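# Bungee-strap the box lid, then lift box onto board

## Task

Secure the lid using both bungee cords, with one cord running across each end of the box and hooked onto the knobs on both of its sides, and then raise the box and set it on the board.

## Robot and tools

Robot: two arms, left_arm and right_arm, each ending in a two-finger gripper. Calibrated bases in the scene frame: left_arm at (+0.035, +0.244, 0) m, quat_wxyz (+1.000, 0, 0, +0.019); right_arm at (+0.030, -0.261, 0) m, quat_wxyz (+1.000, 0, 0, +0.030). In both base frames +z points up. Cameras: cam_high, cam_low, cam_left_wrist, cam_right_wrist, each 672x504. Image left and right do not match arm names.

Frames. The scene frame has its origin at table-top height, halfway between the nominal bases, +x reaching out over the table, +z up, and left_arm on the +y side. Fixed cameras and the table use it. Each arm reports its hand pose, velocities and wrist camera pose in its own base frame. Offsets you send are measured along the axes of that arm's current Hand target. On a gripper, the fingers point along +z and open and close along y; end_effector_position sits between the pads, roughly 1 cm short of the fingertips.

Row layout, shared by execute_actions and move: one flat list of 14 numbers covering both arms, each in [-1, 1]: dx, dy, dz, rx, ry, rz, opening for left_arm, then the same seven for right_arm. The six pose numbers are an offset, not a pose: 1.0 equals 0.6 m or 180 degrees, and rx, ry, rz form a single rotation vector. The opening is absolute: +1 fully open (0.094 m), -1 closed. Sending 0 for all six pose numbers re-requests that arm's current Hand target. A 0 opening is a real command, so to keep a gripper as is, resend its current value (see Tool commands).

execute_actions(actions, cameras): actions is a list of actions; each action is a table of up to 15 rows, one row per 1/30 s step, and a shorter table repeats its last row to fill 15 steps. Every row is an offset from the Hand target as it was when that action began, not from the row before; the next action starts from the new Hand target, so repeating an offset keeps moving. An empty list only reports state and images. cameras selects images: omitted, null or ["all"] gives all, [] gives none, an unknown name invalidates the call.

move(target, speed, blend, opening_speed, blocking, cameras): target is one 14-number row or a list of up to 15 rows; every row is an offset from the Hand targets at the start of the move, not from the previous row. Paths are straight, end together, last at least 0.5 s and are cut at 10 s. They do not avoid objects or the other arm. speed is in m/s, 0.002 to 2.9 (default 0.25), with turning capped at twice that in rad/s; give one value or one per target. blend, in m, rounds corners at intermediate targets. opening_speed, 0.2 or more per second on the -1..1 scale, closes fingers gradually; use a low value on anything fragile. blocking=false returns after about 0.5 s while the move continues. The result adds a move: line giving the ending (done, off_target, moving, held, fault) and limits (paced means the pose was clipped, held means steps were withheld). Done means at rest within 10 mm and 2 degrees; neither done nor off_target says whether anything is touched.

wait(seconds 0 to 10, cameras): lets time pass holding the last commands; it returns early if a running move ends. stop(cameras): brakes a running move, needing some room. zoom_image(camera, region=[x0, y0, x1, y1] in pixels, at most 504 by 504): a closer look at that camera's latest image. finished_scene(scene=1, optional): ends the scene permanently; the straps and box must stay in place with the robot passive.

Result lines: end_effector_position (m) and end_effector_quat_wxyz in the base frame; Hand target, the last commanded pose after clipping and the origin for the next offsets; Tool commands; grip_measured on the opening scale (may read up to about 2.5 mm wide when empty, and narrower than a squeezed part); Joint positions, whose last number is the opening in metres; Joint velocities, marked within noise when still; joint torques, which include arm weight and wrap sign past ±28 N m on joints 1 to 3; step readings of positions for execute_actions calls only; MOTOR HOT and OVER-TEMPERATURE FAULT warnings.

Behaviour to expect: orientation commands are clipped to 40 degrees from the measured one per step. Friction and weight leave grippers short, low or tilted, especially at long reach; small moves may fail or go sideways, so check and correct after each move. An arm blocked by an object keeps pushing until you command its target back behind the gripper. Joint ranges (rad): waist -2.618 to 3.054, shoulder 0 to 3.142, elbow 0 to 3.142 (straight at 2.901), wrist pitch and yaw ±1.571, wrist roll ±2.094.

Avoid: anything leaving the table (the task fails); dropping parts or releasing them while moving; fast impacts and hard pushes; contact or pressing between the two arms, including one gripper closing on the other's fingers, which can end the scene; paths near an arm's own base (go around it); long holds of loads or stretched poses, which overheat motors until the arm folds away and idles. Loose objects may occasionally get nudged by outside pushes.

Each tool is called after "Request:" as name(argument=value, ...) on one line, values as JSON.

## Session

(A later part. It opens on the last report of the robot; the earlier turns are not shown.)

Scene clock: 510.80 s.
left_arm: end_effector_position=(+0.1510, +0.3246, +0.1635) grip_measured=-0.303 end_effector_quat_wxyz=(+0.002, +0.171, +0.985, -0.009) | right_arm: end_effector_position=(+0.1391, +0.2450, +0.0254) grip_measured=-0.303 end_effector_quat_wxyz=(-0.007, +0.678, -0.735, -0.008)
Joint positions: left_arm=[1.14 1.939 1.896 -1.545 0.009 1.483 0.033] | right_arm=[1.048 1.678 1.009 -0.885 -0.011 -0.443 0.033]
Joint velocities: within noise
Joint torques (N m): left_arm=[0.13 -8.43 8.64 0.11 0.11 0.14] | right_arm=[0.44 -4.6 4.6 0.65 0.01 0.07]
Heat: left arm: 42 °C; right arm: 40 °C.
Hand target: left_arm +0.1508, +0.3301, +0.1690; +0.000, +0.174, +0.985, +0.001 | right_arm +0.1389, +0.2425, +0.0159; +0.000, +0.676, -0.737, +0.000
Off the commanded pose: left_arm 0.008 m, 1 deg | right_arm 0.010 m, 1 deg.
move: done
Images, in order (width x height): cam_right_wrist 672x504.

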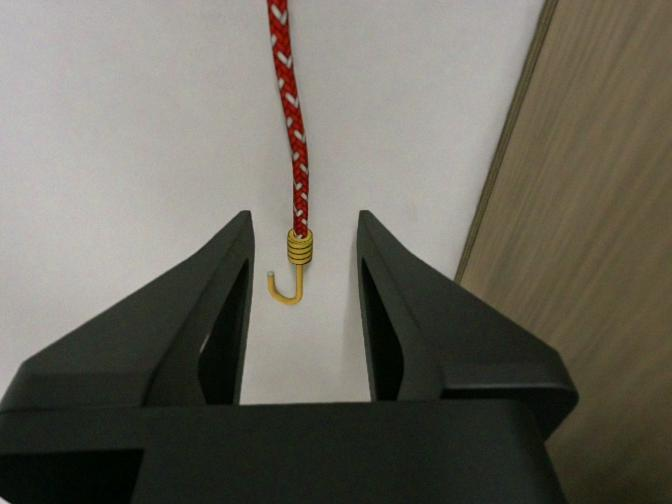

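Request:
move(target=[[0,0,0,0,0,0,-0.3, 0.01, 0.0025, 0.0067, 0,0,0,-0.3]], speed=[0.1], cameras=["cam_right_wrist"])

Request:
zoom_image(camera="cam_right_wrist", region=[200, 130, 420, 330])

Scene clock: 513.10 s.
left_arm: end_effector_position=(+0.1510, +0.3246, +0.1635) grip_measured=-0.303 end_effector_quat_wxyz=(+0.002, +0.171, +0.985, -0.009) | right_arm: end_effector_position=(+0.1400, +0.2507, +0.0216) grip_measured=-0.303 end_effector_quat_wxyz=(-0.020, +0.679, -0.734, -0.016)
Joint positions: left_arm=[1.14 1.939 1.896 -1.545 0.009 1.483 0.033] | right_arm=[1.05 1.676 0.99 -0.836 -0.019 -0.443 0.033]
Joint velocities: within noise
Joint torques (N m): left_arm=[0.13 -8.43 8.66 0.12 0.11 0.14] | right_arm=[-0.05 -5.83 3.36 0.48 0.09 0]
Heat: left arm: 43 °C; right arm: 40 °C.
Hand target: left_arm +0.1508, +0.3301, +0.1690; +0.000, +0.174, +0.985, +0.001 | right_arm +0.1368, +0.2367, +0.0120; +0.000, +0.676, -0.737, -0.001
Off the commanded pose: left_arm 0.008 m, 1 deg | right_arm 0.017 m, 3 deg.
move: off_target (right_arm)
Images, in order (width x height): cam_right_wrist 672x504.

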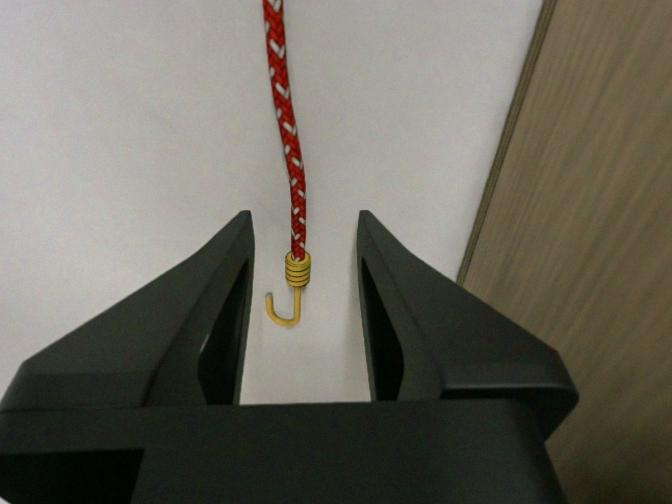

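Scaled by 2.291.

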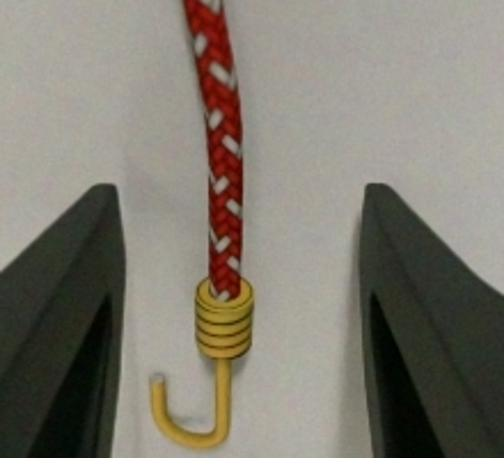

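Request:
move(target=[[0,0,0,0,0,0,-0.3, 0, 0, -0.025, 0,0,0,-0.3], [0,0,0,0,0,0,-0.3, -0.0123, 0.0, -0.0155, 0,0,0,-0.3]], speed=[0.1], cameras=["cam_right_wrist"])

Request:
zoom_image(camera="cam_right_wrist", region=[200, 130, 420, 330])

speed must be one number or one for each of the 2 targets, got a list of 1; nothing of the call was run

Scaled by 2.291.

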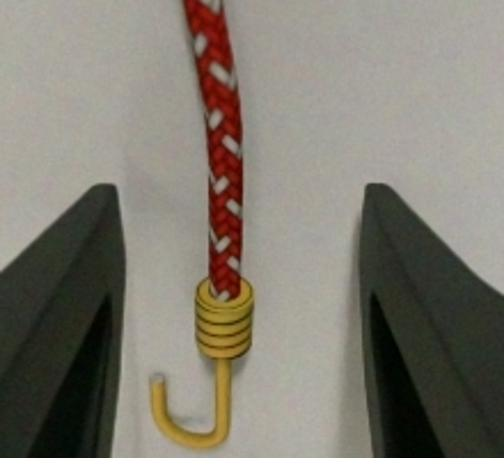

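Request:
move(target=[[0,0,0,0,0,0,-0.3, 0, 0, -0.025, 0,0,0,-0.3], [0,0,0,0,0,0,-0.3, -0.0123, 0.0, -0.0155, 0,0,0,-0.3]], speed=0.1, cameras=["cam_right_wrist"])

Request:
zoom_image(camera="cam_right_wrist", region=[200, 130, 420, 330])

Scene clock: 517.90 s.
left_arm: end_effector_position=(+0.1510, +0.3246, +0.1635) grip_measured=-0.303 end_effector_quat_wxyz=(+0.002, +0.171, +0.985, -0.009) | right_arm: end_effector_position=(+0.1396, +0.2485, +0.0229) grip_measured=-0.303 end_effector_quat_wxyz=(-0.017, +0.678, -0.735, -0.013)
Joint positions: left_arm=[1.14 1.939 1.896 -1.545 0.009 1.483 0.033] | right_arm=[1.05 1.673 0.993 -0.851 -0.015 -0.44 0.033]
Joint velocities: within noise
Joint torques (N m): left_arm=[0.12 -8.42 8.65 0.11 0.11 0.14] | right_arm=[0.79 -4.83 7.31 0.16 0.05 0.08]
Heat: left arm: 43 °C; right arm: 39 °C.
Hand target: left_arm +0.1508, +0.3301, +0.1690; +0.000, +0.174, +0.985, +0.001 | right_arm +0.1375, +0.2440, +0.0213; +0.000, +0.676, -0.737, +0.000
Off the commanded pose: left_arm 0.008 m, 1 deg | right_arm 0.005 m, 2 deg.
move: done
Images, in order (width x height): cam_right_wrist 672x504.

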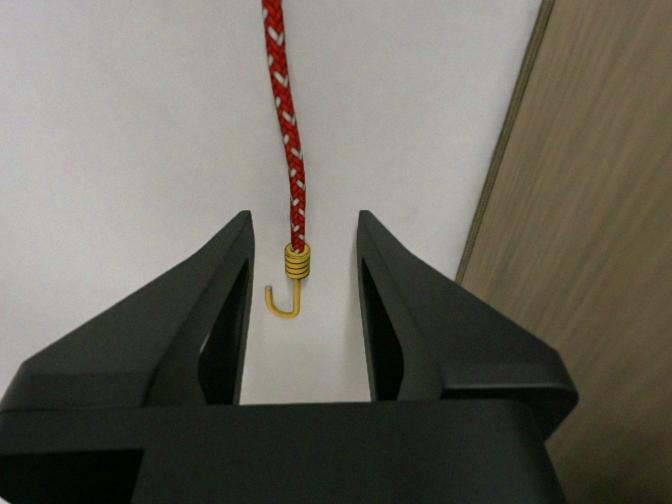

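Scaled by 2.291.

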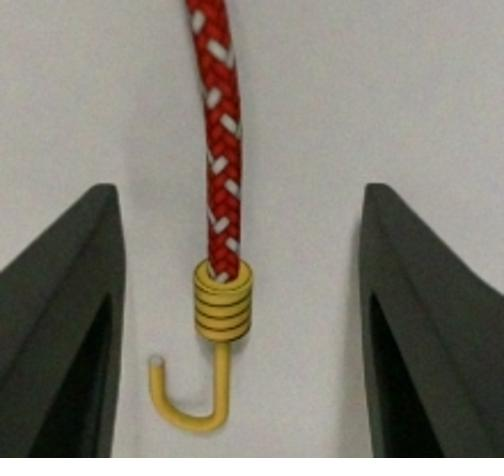

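Request:
move(target=[[0,0,0,0,0,0,-0.3, 0, 0, -0.05, 0,0,0,-0.3], [0,0,0,0,0,0,-0.3, 0.0, 0.0, 0.0015, 0,0,0,-0.3]], speed=0.12, cameras=["cam_right_wrist"])

Request:
zoom_image(camera="cam_right_wrist", region=[200, 130, 420, 330])

Scene clock: 520.23 s.
left_arm: end_effector_position=(+0.1510, +0.3246, +0.1635) grip_measured=-0.303 end_effector_quat_wxyz=(+0.002, +0.171, +0.985, -0.009) | right_arm: end_effector_position=(+0.1386, +0.2449, +0.0274) grip_measured=-0.303 end_effector_quat_wxyz=(-0.003, +0.678, -0.735, -0.006)
Joint positions: left_arm=[1.14 1.939 1.896 -1.545 0.009 1.483 0.033] | right_arm=[1.05 1.679 1.02 -0.901 -0.009 -0.439 0.033]
Joint velocities: within noise
Joint torques (N m): left_arm=[0.12 -8.42 8.65 0.11 0.11 0.13] | right_arm=[0.76 -5.26 4.83 0.63 -0.01 0.06]
Heat: left arm: 43 °C; right arm: 39 °C.
Hand target: left_arm +0.1508, +0.3301, +0.1690; +0.000, +0.174, +0.985, +0.001 | right_arm +0.1375, +0.2440, +0.0204; +0.001, +0.675, -0.737, -0.001
Off the commanded pose: left_arm 0.008 m, 1 deg | right_arm 0.007 m, 1 deg.
move: done
Images, in order (width x height): cam_right_wrist 672x504.

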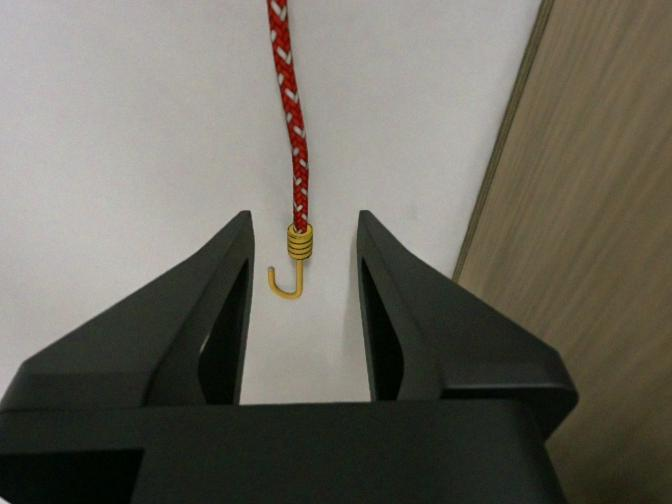

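Scaled by 2.291.

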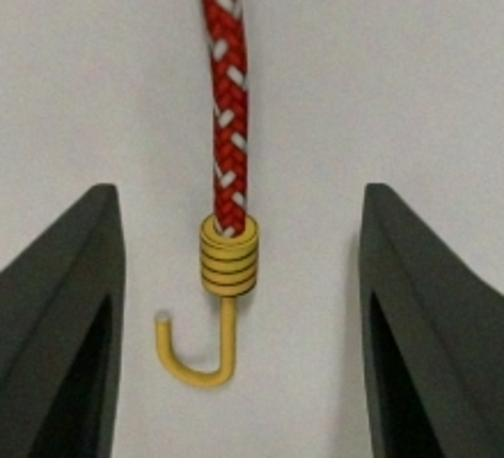

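Request:
move(target=[[0,0,0,0,0,0,-0.3, 0.0, 0.002, 0.0035, 0,0,0,-0.3], [0,0,0,0,0,0,-0.3, 0.0, 0.002, 0.0035, 0,0,0,-1.0]], speed=0.08, opening_speed=0.8, cameras=["cam_right_wrist"])

Request:
zoom_image(camera="cam_right_wrist", region=[200, 130, 420, 330])

Scene clock: 523.50 s.
left_arm: end_effector_position=(+0.1510, +0.3246, +0.1635) grip_measured=-0.303 end_effector_quat_wxyz=(+0.002, +0.171, +0.985, -0.009) | right_arm: end_effector_position=(+0.1386, +0.2464, +0.0258) grip_measured=-0.988 end_effector_quat_wxyz=(-0.007, +0.677, -0.736, -0.007)
Joint positions: left_arm=[1.14 1.939 1.896 -1.545 0.009 1.483 0.033] | right_arm=[1.053 1.679 1.013 -0.886 -0.008 -0.434 0.001]
Joint velocities: within noise
Joint torques (N m): left_arm=[0.13 -8.43 8.62 0.11 0.11 0.13] | right_arm=[0.83 -5.11 4.83 0.59 -0.01 0.05]
Heat: left arm: 43 °C; right arm: 39 °C.
Hand target: left_arm +0.1508, +0.3301, +0.1690; +0.000, +0.174, +0.985, +0.001 | right_arm +0.1364, +0.2442, +0.0183; +0.000, +0.675, -0.737, +0.000
Off the commanded pose: left_arm 0.008 m, 1 deg | right_arm 0.008 m, 1 deg.
move: done
Images, in order (width x height): cam_right_wrist 672x504.

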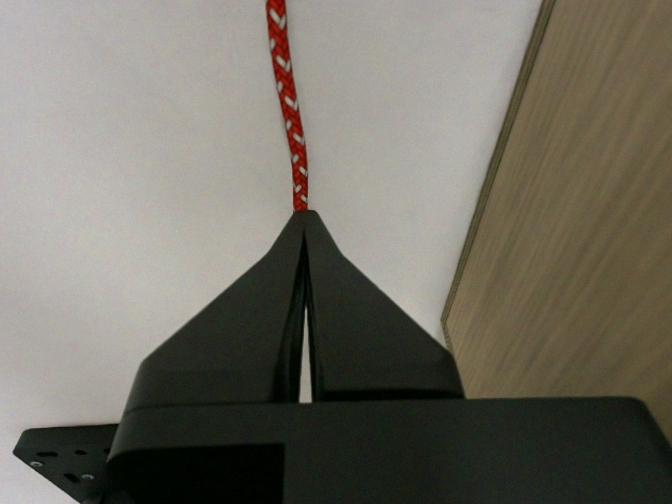

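Scaled by 2.291.

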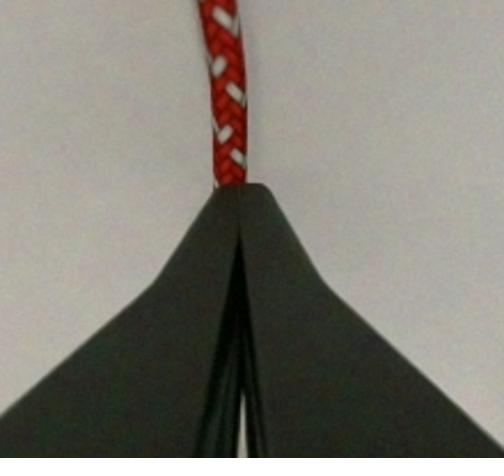

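Request:
move(target=[[0,0,0,0,0,0,-0.3, 0.0, 0.0, 0.0, 0,0,0,-0.3], [0,0,0,0,0,0,-0.3, 0.02, 0.0, -0.05, 0,0,0,-0.3], [0,0,0,0,0,0,-0.3, 0.011, 0.0, -0.015, 0,0,0,-0.3]], speed=0.15, cameras=["cam_right_wrist"])

Request:
zoom_image(camera="cam_right_wrist", region=[200, 130, 420, 330])

Scene clock: 530.10 s.
left_arm: end_effector_position=(+0.1510, +0.3246, +0.1635) grip_measured=-0.303 end_effector_quat_wxyz=(+0.002, +0.171, +0.985, -0.009) | right_arm: end_effector_position=(+0.1360, +0.2411, +0.0345) grip_measured=-0.303 end_effector_quat_wxyz=(-0.007, +0.676, -0.736, -0.006)
Joint positions: left_arm=[1.14 1.939 1.896 -1.545 0.009 1.483 0.033] | right_arm=[1.052 1.645 1.013 -0.922 -0.008 -0.434 0.033]
Joint velocities: within noise
Joint torques (N m): left_arm=[0.13 -8.42 8.62 0.11 0.11 0.14] | right_arm=[0.16 -5.16 4.71 0.57 -0.02 -0.04]
Heat: left arm: 43 °C; right arm: 39 °C.
Hand target: left_arm +0.1508, +0.3301, +0.1690; +0.000, +0.174, +0.985, +0.001 | right_arm +0.1358, +0.2376, +0.0273; +0.000, +0.675, -0.737, -0.001
Off the commanded pose: left_arm 0.008 m, 1 deg | right_arm 0.008 m, 1 deg.
move: done
Images, in order (width x height): cam_right_wrist 672x504.

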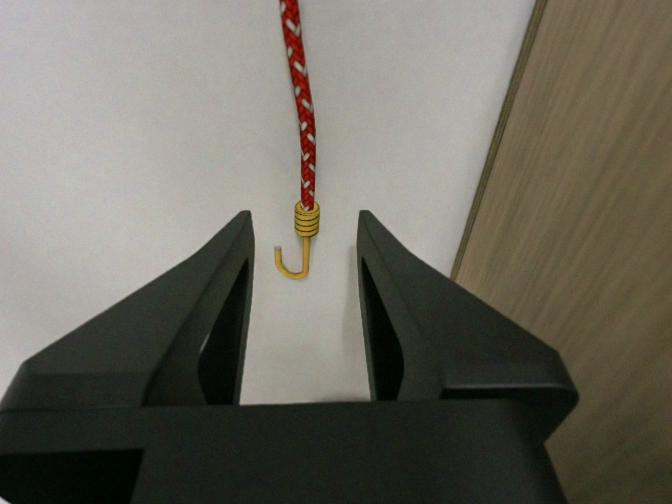

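Scaled by 2.291.

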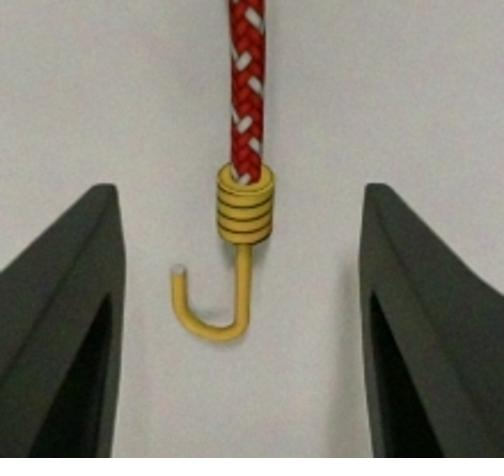

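Request:
move(target=[[0,0,0,0,0,0,-0.3, 0.002, 0.0, 0.021, 0,0,0,-0.3]], speed=0.08, cameras=["cam_right_wrist"])

Request:
zoom_image(camera="cam_right_wrist", region=[200, 130, 420, 330])

Scene clock: 532.63 s.
left_arm: end_effector_position=(+0.1510, +0.3246, +0.1635) grip_measured=-0.303 end_effector_quat_wxyz=(+0.002, +0.171, +0.985, -0.009) | right_arm: end_effector_position=(+0.1366, +0.2419, +0.0236) grip_measured=-0.303 end_effector_quat_wxyz=(-0.012, +0.676, -0.736, -0.008)
Joint positions: left_arm=[1.14 1.939 1.896 -1.545 0.009 1.483 0.033] | right_arm=[1.052 1.656 0.977 -0.864 -0.008 -0.434 0.033]
Joint velocities: within noise
Joint torques (N m): left_arm=[0.13 -8.43 8.64 0.11 0.11 0.14] | right_arm=[0.01 -4.53 4.67 0.56 -0.02 -0.06]
Heat: left arm: 43 °C; right arm: 39 °C.
Hand target: left_arm +0.1508, +0.3301, +0.1690; +0.000, +0.174, +0.985, +0.001 | right_arm +0.1356, +0.2364, +0.0146; +0.000, +0.675, -0.737, -0.001
Off the commanded pose: left_arm 0.008 m, 1 deg | right_arm 0.010 m, 2 deg.
move: done
Images, in order (width x height): cam_right_wrist 672x504.

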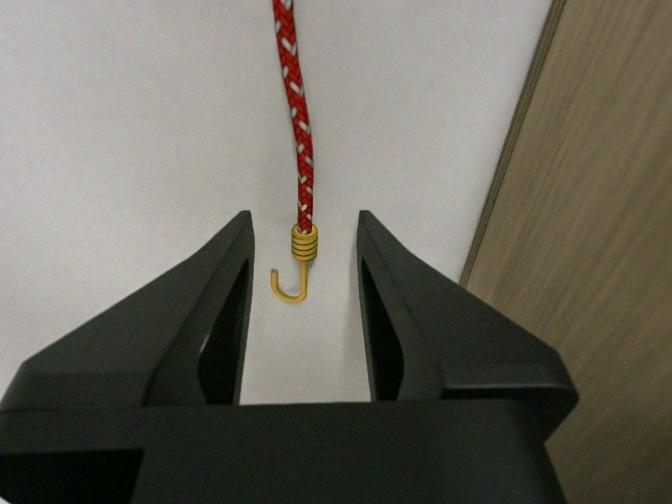

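Scaled by 2.291.

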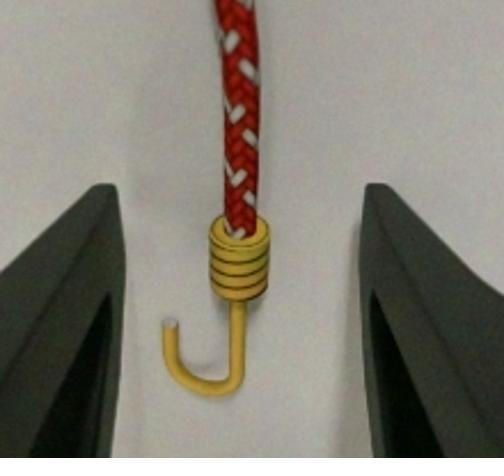

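Request:
move(target=[[0,0,0,0,0,0,-0.3, 0.0, 0.0, 0.0, 0,0,0,-1.0]], speed=0.08, opening_speed=0.8, cameras=["cam_right_wrist"])

Request:
zoom_image(camera="cam_right_wrist", region=[200, 130, 420, 330])

Scene clock: 536.23 s.
left_arm: end_effector_position=(+0.1510, +0.3246, +0.1635) grip_measured=-0.303 end_effector_quat_wxyz=(+0.002, +0.171, +0.985, -0.009) | right_arm: end_effector_position=(+0.1370, +0.2426, +0.0236) grip_measured=-0.988 end_effector_quat_wxyz=(-0.014, +0.676, -0.736, -0.009)
Joint positions: left_arm=[1.14 1.939 1.896 -1.545 0.009 1.483 0.033] | right_arm=[1.052 1.656 0.977 -0.86 -0.008 -0.434 0.001]
Joint velocities: within noise
Joint torques (N m): left_arm=[0.12 -8.42 8.65 0.11 0.11 0.14] | right_arm=[0.01 -4.52 4.64 0.54 -0.02 -0.05]
Heat: left arm: 44 °C; right arm: 39 °C.
Hand target: left_arm +0.1508, +0.3301, +0.1690; +0.000, +0.174, +0.985, +0.001 | right_arm +0.1356, +0.2363, +0.0147; +0.000, +0.675, -0.737, -0.001
Off the commanded pose: left_arm 0.008 m, 1 deg | right_arm 0.011 m, 2 deg.
move: off_target (right_arm)
Images, in order (width x height): cam_right_wrist 672x504.

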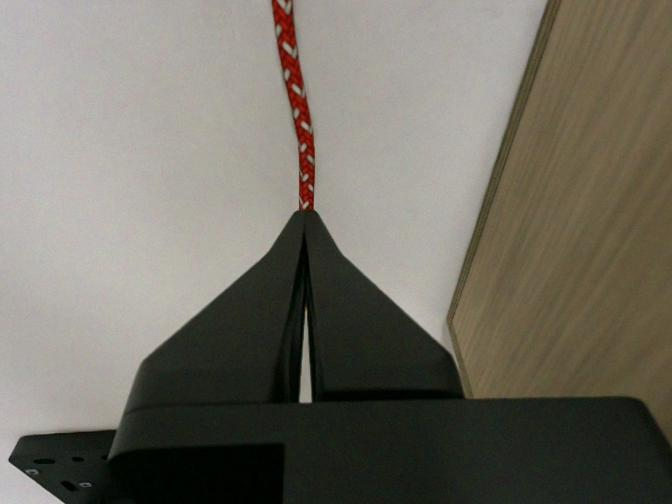

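Scaled by 2.291.

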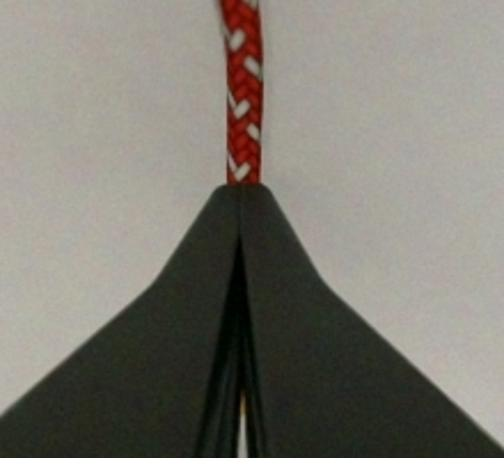

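Request:
wait(seconds=0.1, cameras=["cam_high", "cam_low"])

Request:
zoom_image(camera="cam_high", region=[230, 130, 430, 310])

Request:
zoom_image(camera="cam_low", region=[250, 200, 430, 340])

Scene clock: 540.67 s.
left_arm: end_effector_position=(+0.1510, +0.3246, +0.1635) grip_measured=-0.303 end_effector_quat_wxyz=(+0.002, +0.171, +0.985, -0.009) | right_arm: end_effector_position=(+0.1370, +0.2426, +0.0236) grip_measured=-0.988 end_effector_quat_wxyz=(-0.014, +0.676, -0.736, -0.009)
Joint positions: left_arm=[1.14 1.939 1.896 -1.545 0.009 1.483 0.033] | right_arm=[1.052 1.656 0.977 -0.86 -0.008 -0.434 0.001]
Joint velocities: within noise
Joint torques (N m): left_arm=[0.13 -8.44 8.65 0.11 0.11 0.13] | right_arm=[0.02 -4.52 4.66 0.54 -0.02 -0.05]
Heat: left arm: 44 °C; right arm: 38 °C.
Hand target: left_arm +0.1508, +0.3301, +0.1690; +0.000, +0.174, +0.985, +0.001 | right_arm +0.1356, +0.2363, +0.0147; +0.000, +0.675, -0.737, -0.001
Tool commands: left_gripper/opening=-0.3 right_gripper/opening=-1.0
Off the commanded pose: left_arm 0.008 m, 1 deg | right_arm 0.011 m, 2 deg.
wait: 0.10 s; at rest from the start
Images, in order (width x height): cam_high 672x504, cam_low 672x504.

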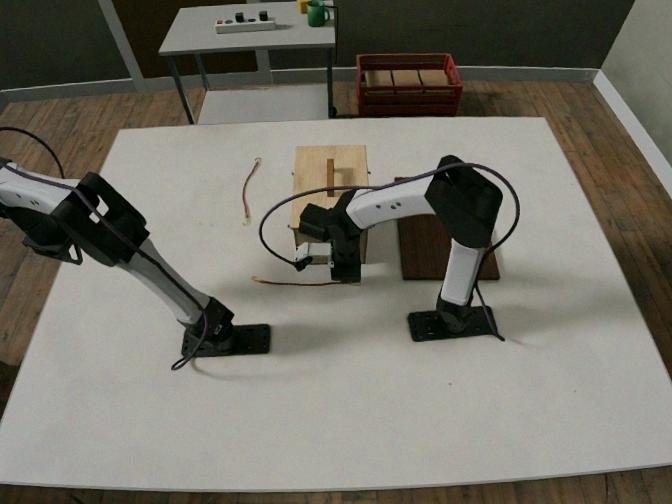

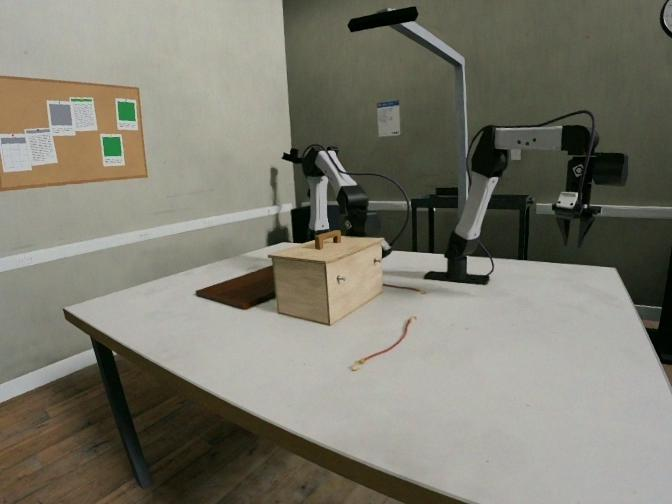

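Scaled by 2.520.

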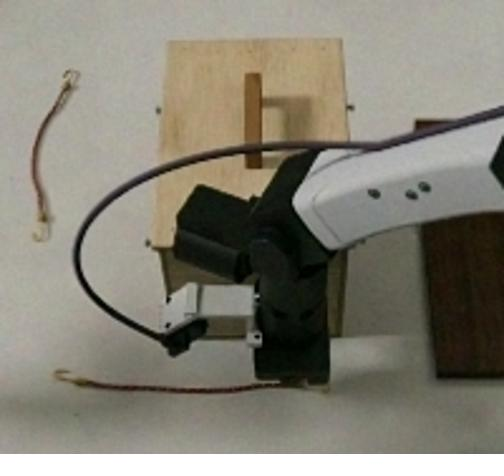

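Scaled by 2.800.

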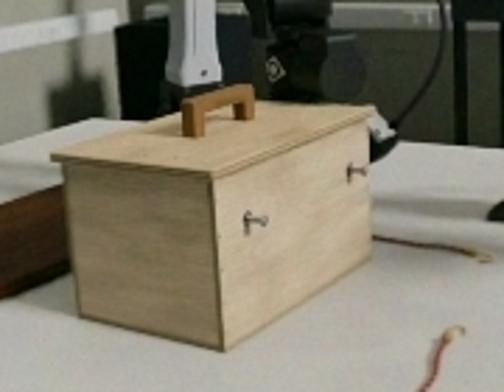

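Request:
move(target=[[0,0,0,0,0,0,-0.3, 0.0, 0.0, 0.0, 0,0,0,-0.3], [0,0,0,0,0,0,-0.3, 0.0, 0.03, -0.08, 0,0,0,-0.3], [0,0,0,0,0,0,-0.3, 0.02, 0.0, -0.03, 0,-0.25,0,-0.3]], speed=0.25, cameras=["cam_right_wrist"])

Scene clock: 548.13 s.
left_arm: end_effector_position=(+0.1510, +0.3246, +0.1635) grip_measured=-0.303 end_effector_quat_wxyz=(+0.002, +0.171, +0.985, -0.009) | right_arm: end_effector_position=(+0.1361, +0.2253, +0.0344) grip_measured=-0.303 end_effector_quat_wxyz=(+0.279, -0.622, +0.686, +0.255)
Joint positions: left_arm=[1.14 1.939 1.896 -1.545 0.009 1.483 0.033] | right_arm=[0.701 1.132 0.328 -0.157 -0.513 -0.607 0.033]
Joint velocities: within noise
Joint torques (N m): left_arm=[0.13 -8.43 8.64 0.11 0.11 0.14] | right_arm=[-0.32 -2.32 5.16 1.78 -0.41 -0.16]
Heat: left arm: 44 °C; right arm: 38 °C.
Hand target: left_arm +0.1508, +0.3301, +0.1690; +0.000, +0.174, +0.985, +0.001 | right_arm +0.1346, +0.2244, +0.0327; +0.282, -0.624, +0.681, +0.259
Off the commanded pose: left_arm 0.008 m, 1 deg | right_arm 0.002 m, 1 deg.
move: done
Images, in order (width x height): cam_right_wrist 672x504.

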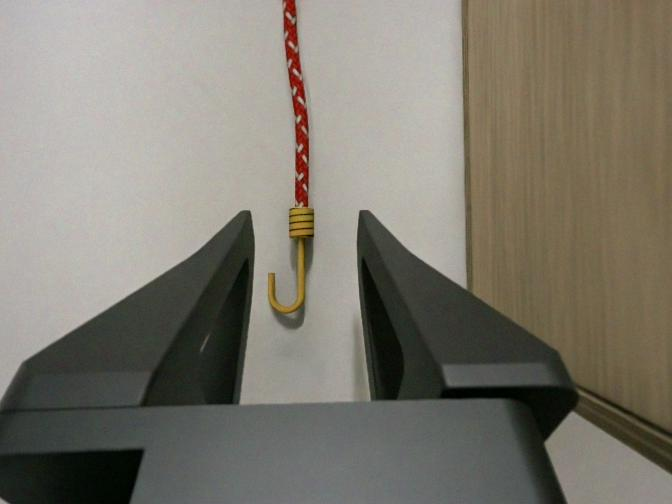

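Request:
move(target=[[0,0,0,0,0,0,-0.3, 0.0171, 0.002, 0.0171, 0,0,0,-0.3], [0,0,0,0,0,0,-0.3, 0.0171, 0.002, 0.0171, 0,0,0,-1.0], [0,0,0,0,0,0,-0.3, 0.0, 0.002, 0.0, 0,0,0,-1.0], [0,0,0,0,0,0,-0.3, 0.003, 0.057, -0.003, 0,0,0,-1.0], [0,0,0,0,0,0,-0.3, 0.0201, 0.057, 0.0141, 0,0,0,-1.0], [0,0,0,0,0,0,-0.3, 0.0201, 0.057, 0.0141, 0,0,0,-0.3], [0,0,0,0,0,0,-0.3, -0.02, 0.057, -0.02, 0,0,0,-0.3]], speed=0.12, cameras=["cam_right_wrist", "cam_high"])

Scene clock: 554.97 s.
left_arm: end_effector_position=(+0.1510, +0.3246, +0.1635) grip_measured=-0.303 end_effector_quat_wxyz=(+0.002, +0.171, +0.985, -0.009) | right_arm: end_effector_position=(+0.0954, +0.2209, +0.0369) grip_measured=-0.303 end_effector_quat_wxyz=(+0.266, -0.627, +0.685, +0.257)
Joint positions: left_arm=[1.14 1.939 1.896 -1.545 0.009 1.483 0.033] | right_arm=[0.862 0.923 0.261 -0.261 -0.427 -0.474 0.033]
Joint velocities: within noise
Joint torques (N m): left_arm=[0.12 -8.43 8.65 0.11 0.11 0.14] | right_arm=[0.69 -2.11 9.52 1.69 -0.2 0.05]
Heat: left arm: 44 °C; right arm: 38 °C.
Hand target: left_arm +0.1508, +0.3301, +0.1690; +0.000, +0.174, +0.985, +0.001 | right_arm +0.1005, +0.2274, +0.0497; +0.282, -0.624, +0.681, +0.259
Off the commanded pose: left_arm 0.008 m, 1 deg | right_arm 0.015 m, 2 deg.
move: off_target (right_arm)
Images, in order (width x height): cam_high 672x504, cam_right_wrist 672x504.

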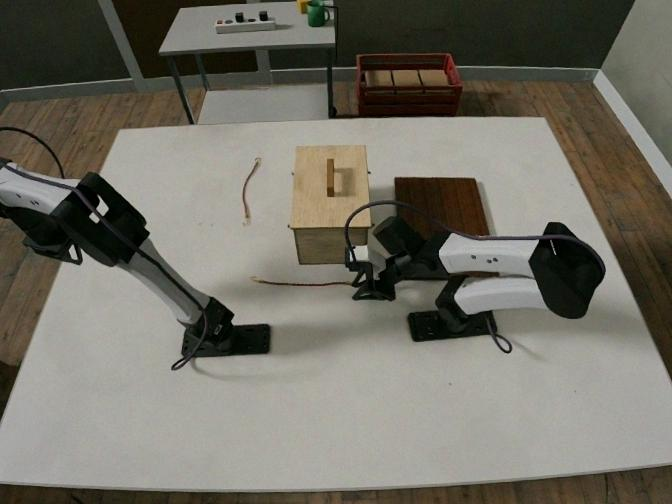

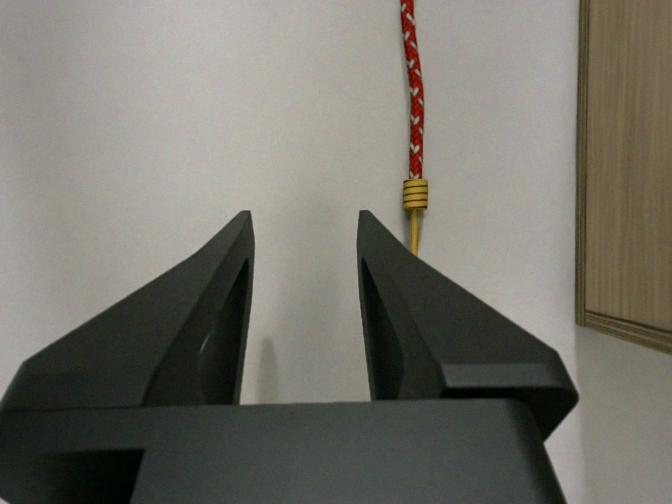

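Request:
move(target=[[0,0,0,0,0,0,-0.3, 0.0, 0.03, 0.0, 0,0.25,0,-1.0], [0,0,0,0,0,0,-0.3, 0.024, 0.03, 0.024, 0,0.25,0,-1.0]], speed=0.2, cameras=["cam_right_wrist"])

Scene clock: 569.40 s.
left_arm: end_effector_position=(+0.1510, +0.3246, +0.1635) grip_measured=-0.303 end_effector_quat_wxyz=(+0.002, +0.171, +0.985, -0.009) | right_arm: end_effector_position=(+0.0834, +0.2306, +0.0348) grip_measured=-0.988 end_effector_quat_wxyz=(-0.003, +0.678, -0.735, -0.007)
Joint positions: left_arm=[1.14 1.939 1.896 -1.545 0.009 1.483 0.033] | right_arm=[1.217 1.531 0.898 -0.926 -0.009 -0.272 0.001]
Joint velocities: within noise
Joint torques (N m): left_arm=[0.14 -8.44 8.64 0.11 0.11 0.14] | right_arm=[0.76 -4.26 5.03 0.62 -0.02 0.06]
Heat: left arm: 44 °C; right arm: 41 °C.
Hand target: left_arm +0.1508, +0.3301, +0.1690; +0.000, +0.174, +0.985, +0.001 | right_arm +0.0826, +0.2290, +0.0293; +0.000, +0.675, -0.737, -0.001
Off the commanded pose: left_arm 0.008 m, 1 deg | right_arm 0.006 m, 1 deg.
move: done
Images, in order (width x height): cam_right_wrist 672x504.

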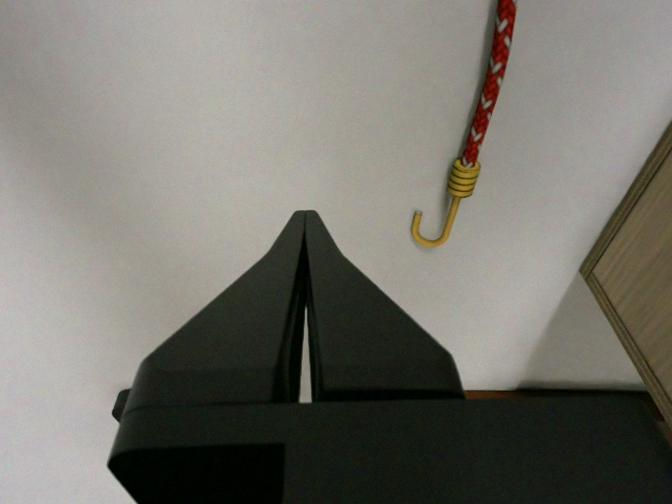

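Request:
execute_actions(actions=[])

Scene clock: 576.40 s.
left_arm: end_effector_position=(+0.1510, +0.3246, +0.1635) grip_measured=-0.303 end_effector_quat_wxyz=(+0.002, +0.171, +0.985, -0.009) | right_arm: end_effector_position=(+0.0836, +0.2307, +0.0348) grip_measured=-0.988 end_effector_quat_wxyz=(-0.003, +0.677, -0.736, -0.006)
Joint positions: left_arm=[1.14 1.939 1.896 -1.545 0.009 1.483 0.033] | right_arm=[1.217 1.531 0.898 -0.926 -0.009 -0.271 0.001]
Joint velocities: within noise
Joint torques (N m): left_arm=[0.13 -8.42 8.65 0.11 0.11 0.14] | right_arm=[0.76 -4.26 5.01 0.58 0 0.05]
Heat: left arm: 44 °C; right arm: 40 °C.
Hand target: left_arm +0.1508, +0.3301, +0.1690; +0.000, +0.174, +0.985, +0.001 | right_arm +0.0826, +0.2290, +0.0293; +0.000, +0.675, -0.737, +0.000
Tool commands: left_gripper/opening=-0.3 right_gripper/opening=-1.0
Off the commanded pose: left_arm 0.008 m, 1 deg | right_arm 0.006 m, 1 deg.

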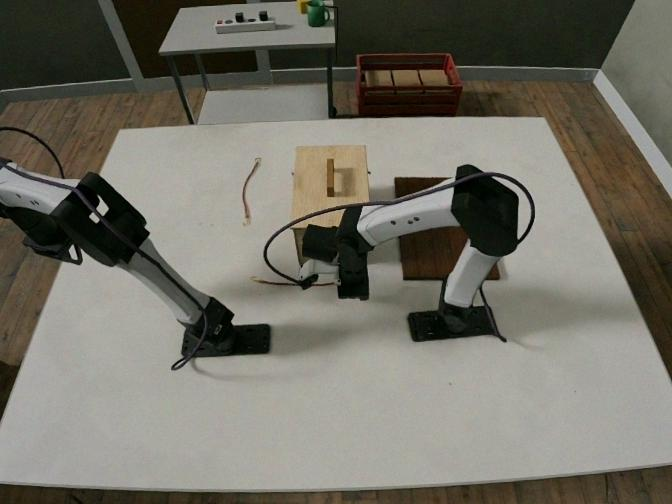

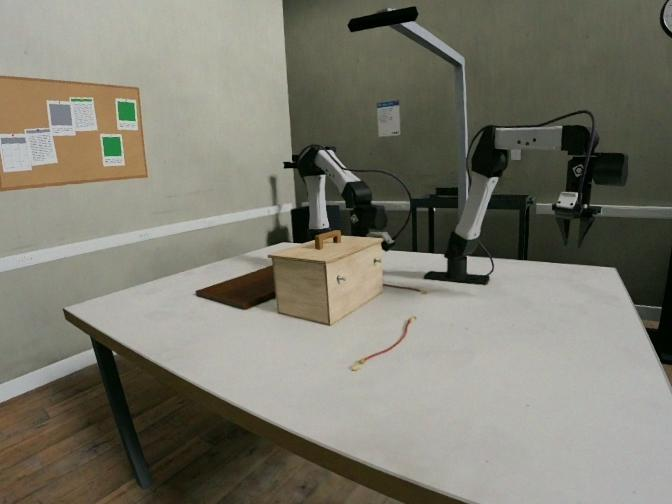

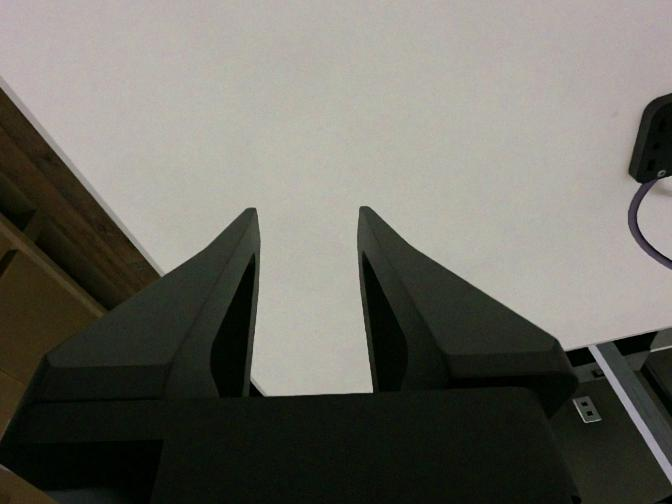

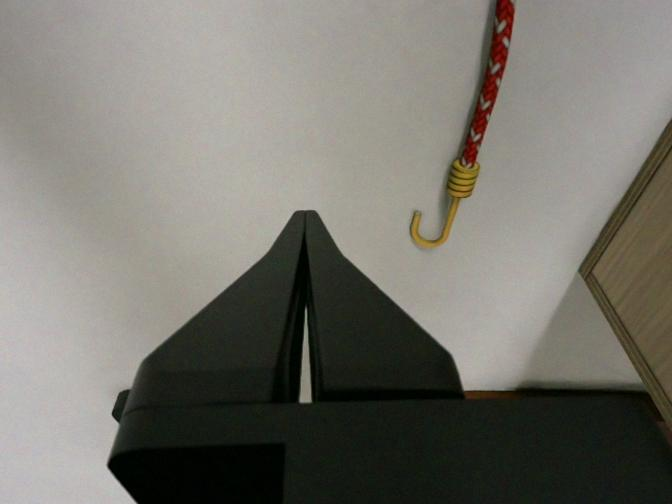

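Request:
move(target=[0,0,0,0,0,0,-0.3, 0,0,0.0122,0,0,0,-1.0], speed=0.04, cameras=["cam_right_wrist"])

Request:
move(target=[0,0,0,0,0,0,-0.3, 0,0,0.01,0,0,0,-1.0], speed=0.04, cameras=["cam_right_wrist"])

Scene clock: 578.30 s.
left_arm: end_effector_position=(+0.1510, +0.3246, +0.1635) grip_measured=-0.303 end_effector_quat_wxyz=(+0.002, +0.171, +0.985, -0.009) | right_arm: end_effector_position=(+0.0838, +0.2311, +0.0280) grip_measured=-0.988 end_effector_quat_wxyz=(-0.004, +0.677, -0.736, -0.007)
Joint positions: left_arm=[1.14 1.939 1.896 -1.545 0.009 1.483 0.033] | right_arm=[1.217 1.543 0.879 -0.894 -0.009 -0.271 0.001]
Joint velocities: within noise
Joint torques (N m): left_arm=[0.13 -8.42 8.65 0.11 0.11 0.14] | right_arm=[0.77 -4.19 4.85 0.58 0 0.05]
Heat: left arm: 45 °C; right arm: 40 °C.
Hand target: left_arm +0.1508, +0.3301, +0.1690; +0.000, +0.174, +0.985, +0.001 | right_arm +0.0826, +0.2290, +0.0220; +0.000, +0.676, -0.737, -0.001
Off the commanded pose: left_arm 0.008 m, 1 deg | right_arm 0.006 m, 1 deg.
move: done
Images, in order (width x height): cam_right_wrist 672x504.

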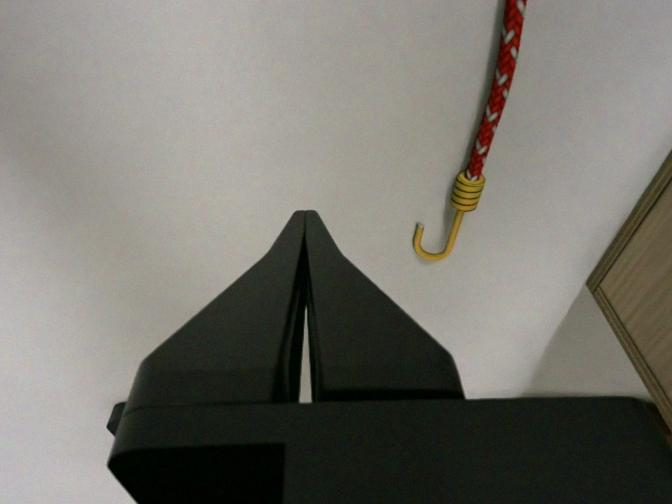

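Scene clock: 579.23 s.
left_arm: end_effector_position=(+0.1510, +0.3246, +0.1635) grip_measured=-0.303 end_effector_quat_wxyz=(+0.002, +0.171, +0.985, -0.009) | right_arm: end_effector_position=(+0.0838, +0.2312, +0.0219) grip_measured=-0.988 end_effector_quat_wxyz=(-0.004, +0.677, -0.736, -0.007)
Joint positions: left_arm=[1.14 1.939 1.896 -1.545 0.009 1.483 0.033] | right_arm=[1.217 1.554 0.864 -0.868 -0.009 -0.271 0.001]
Joint velocities: within noise
Joint torques (N m): left_arm=[0.13 -8.42 8.65 0.11 0.11 0.14] | right_arm=[0.77 -4.23 4.79 0.6 0 0.05]
Heat: left arm: 45 °C; right arm: 40 °C.
Hand target: left_arm +0.1508, +0.3301, +0.1690; +0.000, +0.174, +0.985, +0.001 | right_arm +0.0826, +0.2290, +0.0160; +0.000, +0.676, -0.737, -0.001
Off the commanded pose: left_arm 0.008 m, 1 deg | right_arm 0.006 m, 1 deg.
move: done
Images, in order (width x height): cam_right_wrist 672x504.

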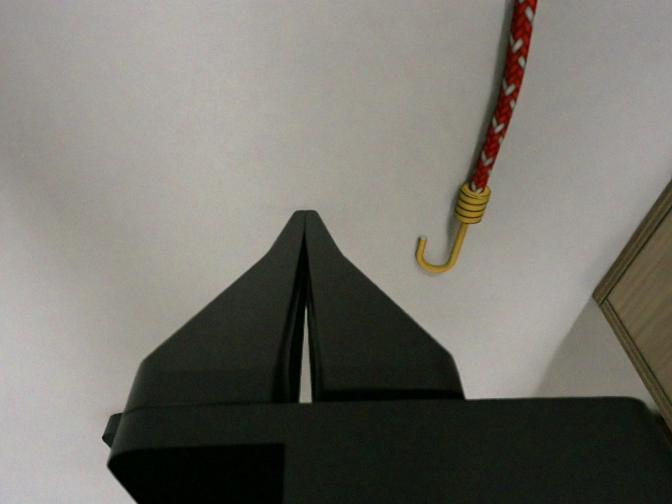

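Request:
move(target=[0,0,0,0,0,0,-0.3, 0,0,0.0083,0,0,0,-1.0], speed=0.03, cameras=["cam_right_wrist"])

Request:
move(target=[0,0,0,0,0,0,-0.3, 0,0,0.0067,0,0,0,-1.0], speed=0.03, cameras=["cam_right_wrist"])

Scene clock: 580.93 s.
left_arm: end_effector_position=(+0.1510, +0.3246, +0.1635) grip_measured=-0.303 end_effector_quat_wxyz=(+0.002, +0.171, +0.985, -0.009) | right_arm: end_effector_position=(+0.0838, +0.2312, +0.0169) grip_measured=-0.988 end_effector_quat_wxyz=(-0.004, +0.677, -0.736, -0.007)
Joint positions: left_arm=[1.14 1.939 1.896 -1.545 0.009 1.483 0.033] | right_arm=[1.217 1.564 0.851 -0.846 -0.009 -0.271 0.001]
Joint velocities: within noise
Joint torques (N m): left_arm=[0.14 -8.43 8.64 0.11 0.11 0.14] | right_arm=[0.79 -4.26 4.75 0.64 -0.01 0.05]
Heat: left arm: 45 °C; right arm: 40 °C.
Hand target: left_arm +0.1508, +0.3301, +0.1690; +0.000, +0.174, +0.985, +0.001 | right_arm +0.0826, +0.2290, +0.0110; +0.000, +0.675, -0.737, +0.000
Off the commanded pose: left_arm 0.008 m, 1 deg | right_arm 0.006 m, 1 deg.
move: done
Images, in order (width x height): cam_right_wrist 672x504.

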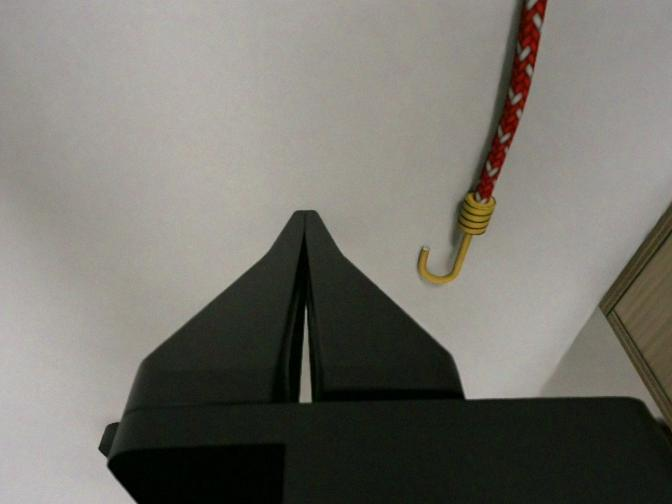

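Scene clock: 581.63 s.
left_arm: end_effector_position=(+0.1510, +0.3246, +0.1635) grip_measured=-0.303 end_effector_quat_wxyz=(+0.002, +0.171, +0.985, -0.009) | right_arm: end_effector_position=(+0.0843, +0.2326, +0.0157) grip_measured=-0.988 end_effector_quat_wxyz=(-0.007, +0.677, -0.736, -0.008)
Joint positions: left_arm=[1.14 1.939 1.896 -1.545 0.009 1.483 0.033] | right_arm=[1.217 1.565 0.848 -0.833 -0.009 -0.271 0.001]
Joint velocities: within noise
Joint torques (N m): left_arm=[0.12 -8.43 8.64 0.11 0.11 0.14] | right_arm=[0.79 -3.64 4.23 0.67 0 0.05]
Heat: left arm: 45 °C; right arm: 40 °C.
Hand target: left_arm +0.1508, +0.3301, +0.1690; +0.000, +0.174, +0.985, +0.001 | right_arm +0.0826, +0.2291, +0.0070; +0.000, +0.675, -0.737, -0.001
Off the commanded pose: left_arm 0.008 m, 1 deg | right_arm 0.010 m, 1 deg.
move: done
Images, in order (width x height): cam_right_wrist 672x504.

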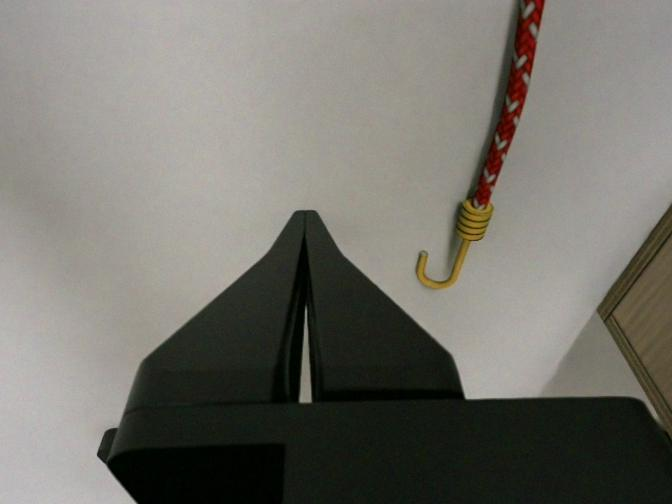

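Request:
zoom_image(camera="cam_right_wrist", region=[380, 150, 560, 310])

Scaled by 2.800.

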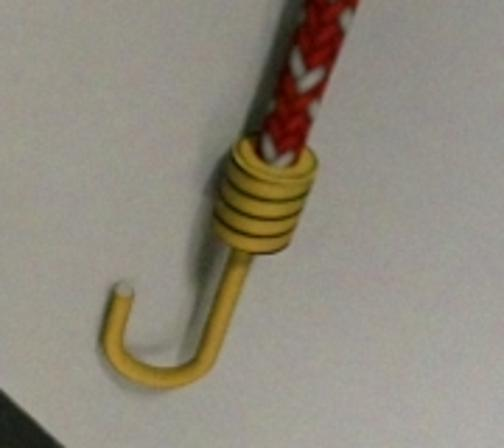

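Request:
move(target=[0,0,0,0,0,0,-0.3, -0.0211,-0.0897,-0.0883,0.0389,0,-0.0194,-0.55], speed=0.12, cameras=["cam_high","cam_low","cam_right_wrist"])

Scene clock: 608.07 s.
left_arm: end_effector_position=(+0.1510, +0.3246, +0.1635) grip_measured=-0.303 end_effector_quat_wxyz=(+0.002, +0.171, +0.985, -0.009) | right_arm: end_effector_position=(+0.1319, +0.2325, +0.0544) grip_measured=-0.553 end_effector_quat_wxyz=(-0.034, +0.694, -0.717, +0.043)
Joint positions: left_arm=[1.14 1.939 1.896 -1.545 0.009 1.483 0.033] | right_arm=[1.121 1.565 1.01 -0.981 0.103 -0.419 0.021]
Joint velocities: within noise
Joint torques (N m): left_arm=[0.14 -8.43 8.64 0.11 0.11 0.13] | right_arm=[-0.24 -5.48 8.58 0.44 0.01 -0.22]
Heat: left arm: 45 °C; right arm: 38 °C.
Hand target: left_arm +0.1508, +0.3301, +0.1690; +0.000, +0.174, +0.985, +0.001 | right_arm +0.1374, +0.2369, +0.0599; -0.041, +0.696, -0.715, +0.044
Off the commanded pose: left_arm 0.008 m, 1 deg | right_arm 0.009 m, 1 deg.
move: done
Images, in order (width x height): cam_high 672x504, cam_low 672x504, cam_right_wrist 672x504.

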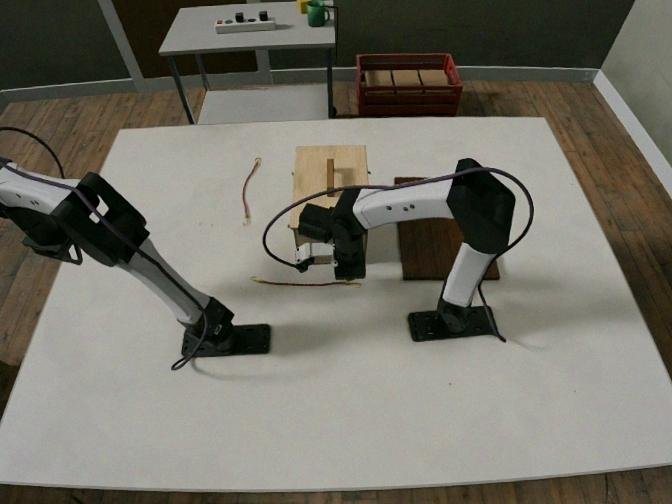

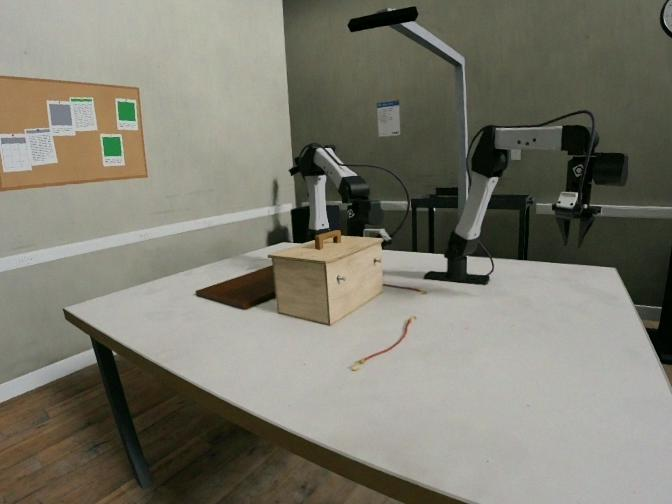

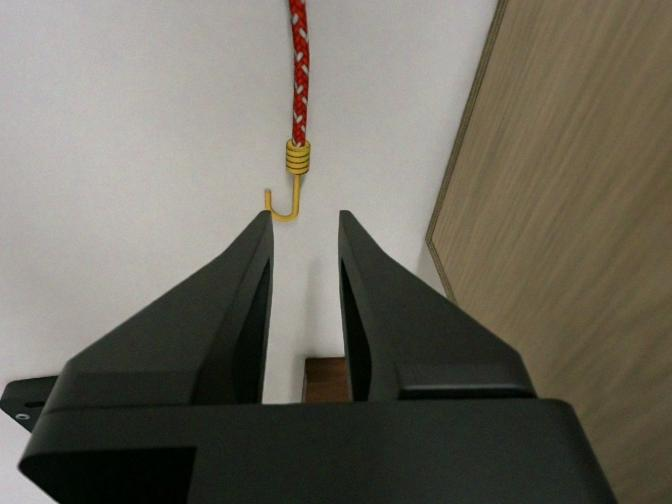

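Request:
move(target=[0,0,0,0,0,0,-0.3, -0.0118,0.0073,0.0578,0,0,0,-0.55], speed=0.08, cameras=["cam_right_wrist"])

Scene clock: 615.17 s.
left_arm: end_effector_position=(+0.1510, +0.3246, +0.1635) grip_measured=-0.303 end_effector_quat_wxyz=(+0.002, +0.171, +0.985, -0.009) | right_arm: end_effector_position=(+0.1383, +0.2452, +0.0307) grip_measured=-0.553 end_effector_quat_wxyz=(-0.045, +0.694, -0.717, +0.039)
Joint positions: left_arm=[1.14 1.939 1.896 -1.545 0.009 1.483 0.033] | right_arm=[1.121 1.632 0.977 -0.858 0.104 -0.42 0.021]
Joint velocities: within noise
Joint torques (N m): left_arm=[0.12 -8.42 8.65 0.11 0.11 0.14] | right_arm=[0.65 -5.19 5.11 0.7 0.05 -0.05]
Heat: left arm: 45 °C; right arm: 38 °C.
Hand target: left_arm +0.1508, +0.3301, +0.1690; +0.000, +0.174, +0.985, +0.001 | right_arm +0.1374, +0.2438, +0.0250; -0.041, +0.696, -0.715, +0.044
Off the commanded pose: left_arm 0.008 m, 1 deg | right_arm 0.006 m, 1 deg.
move: done
Images, in order (width x height): cam_right_wrist 672x504.

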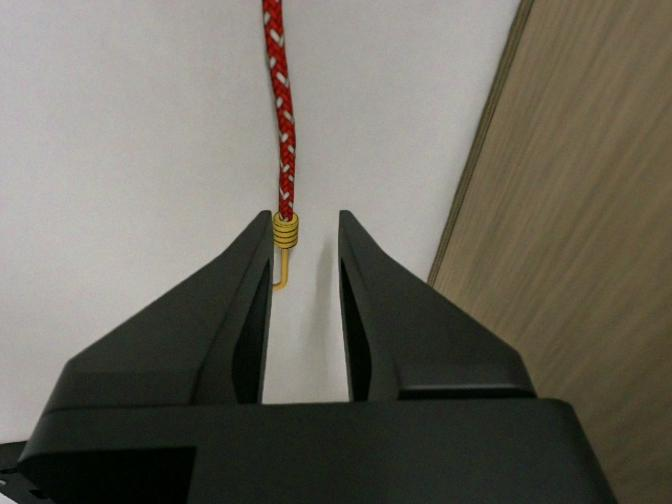

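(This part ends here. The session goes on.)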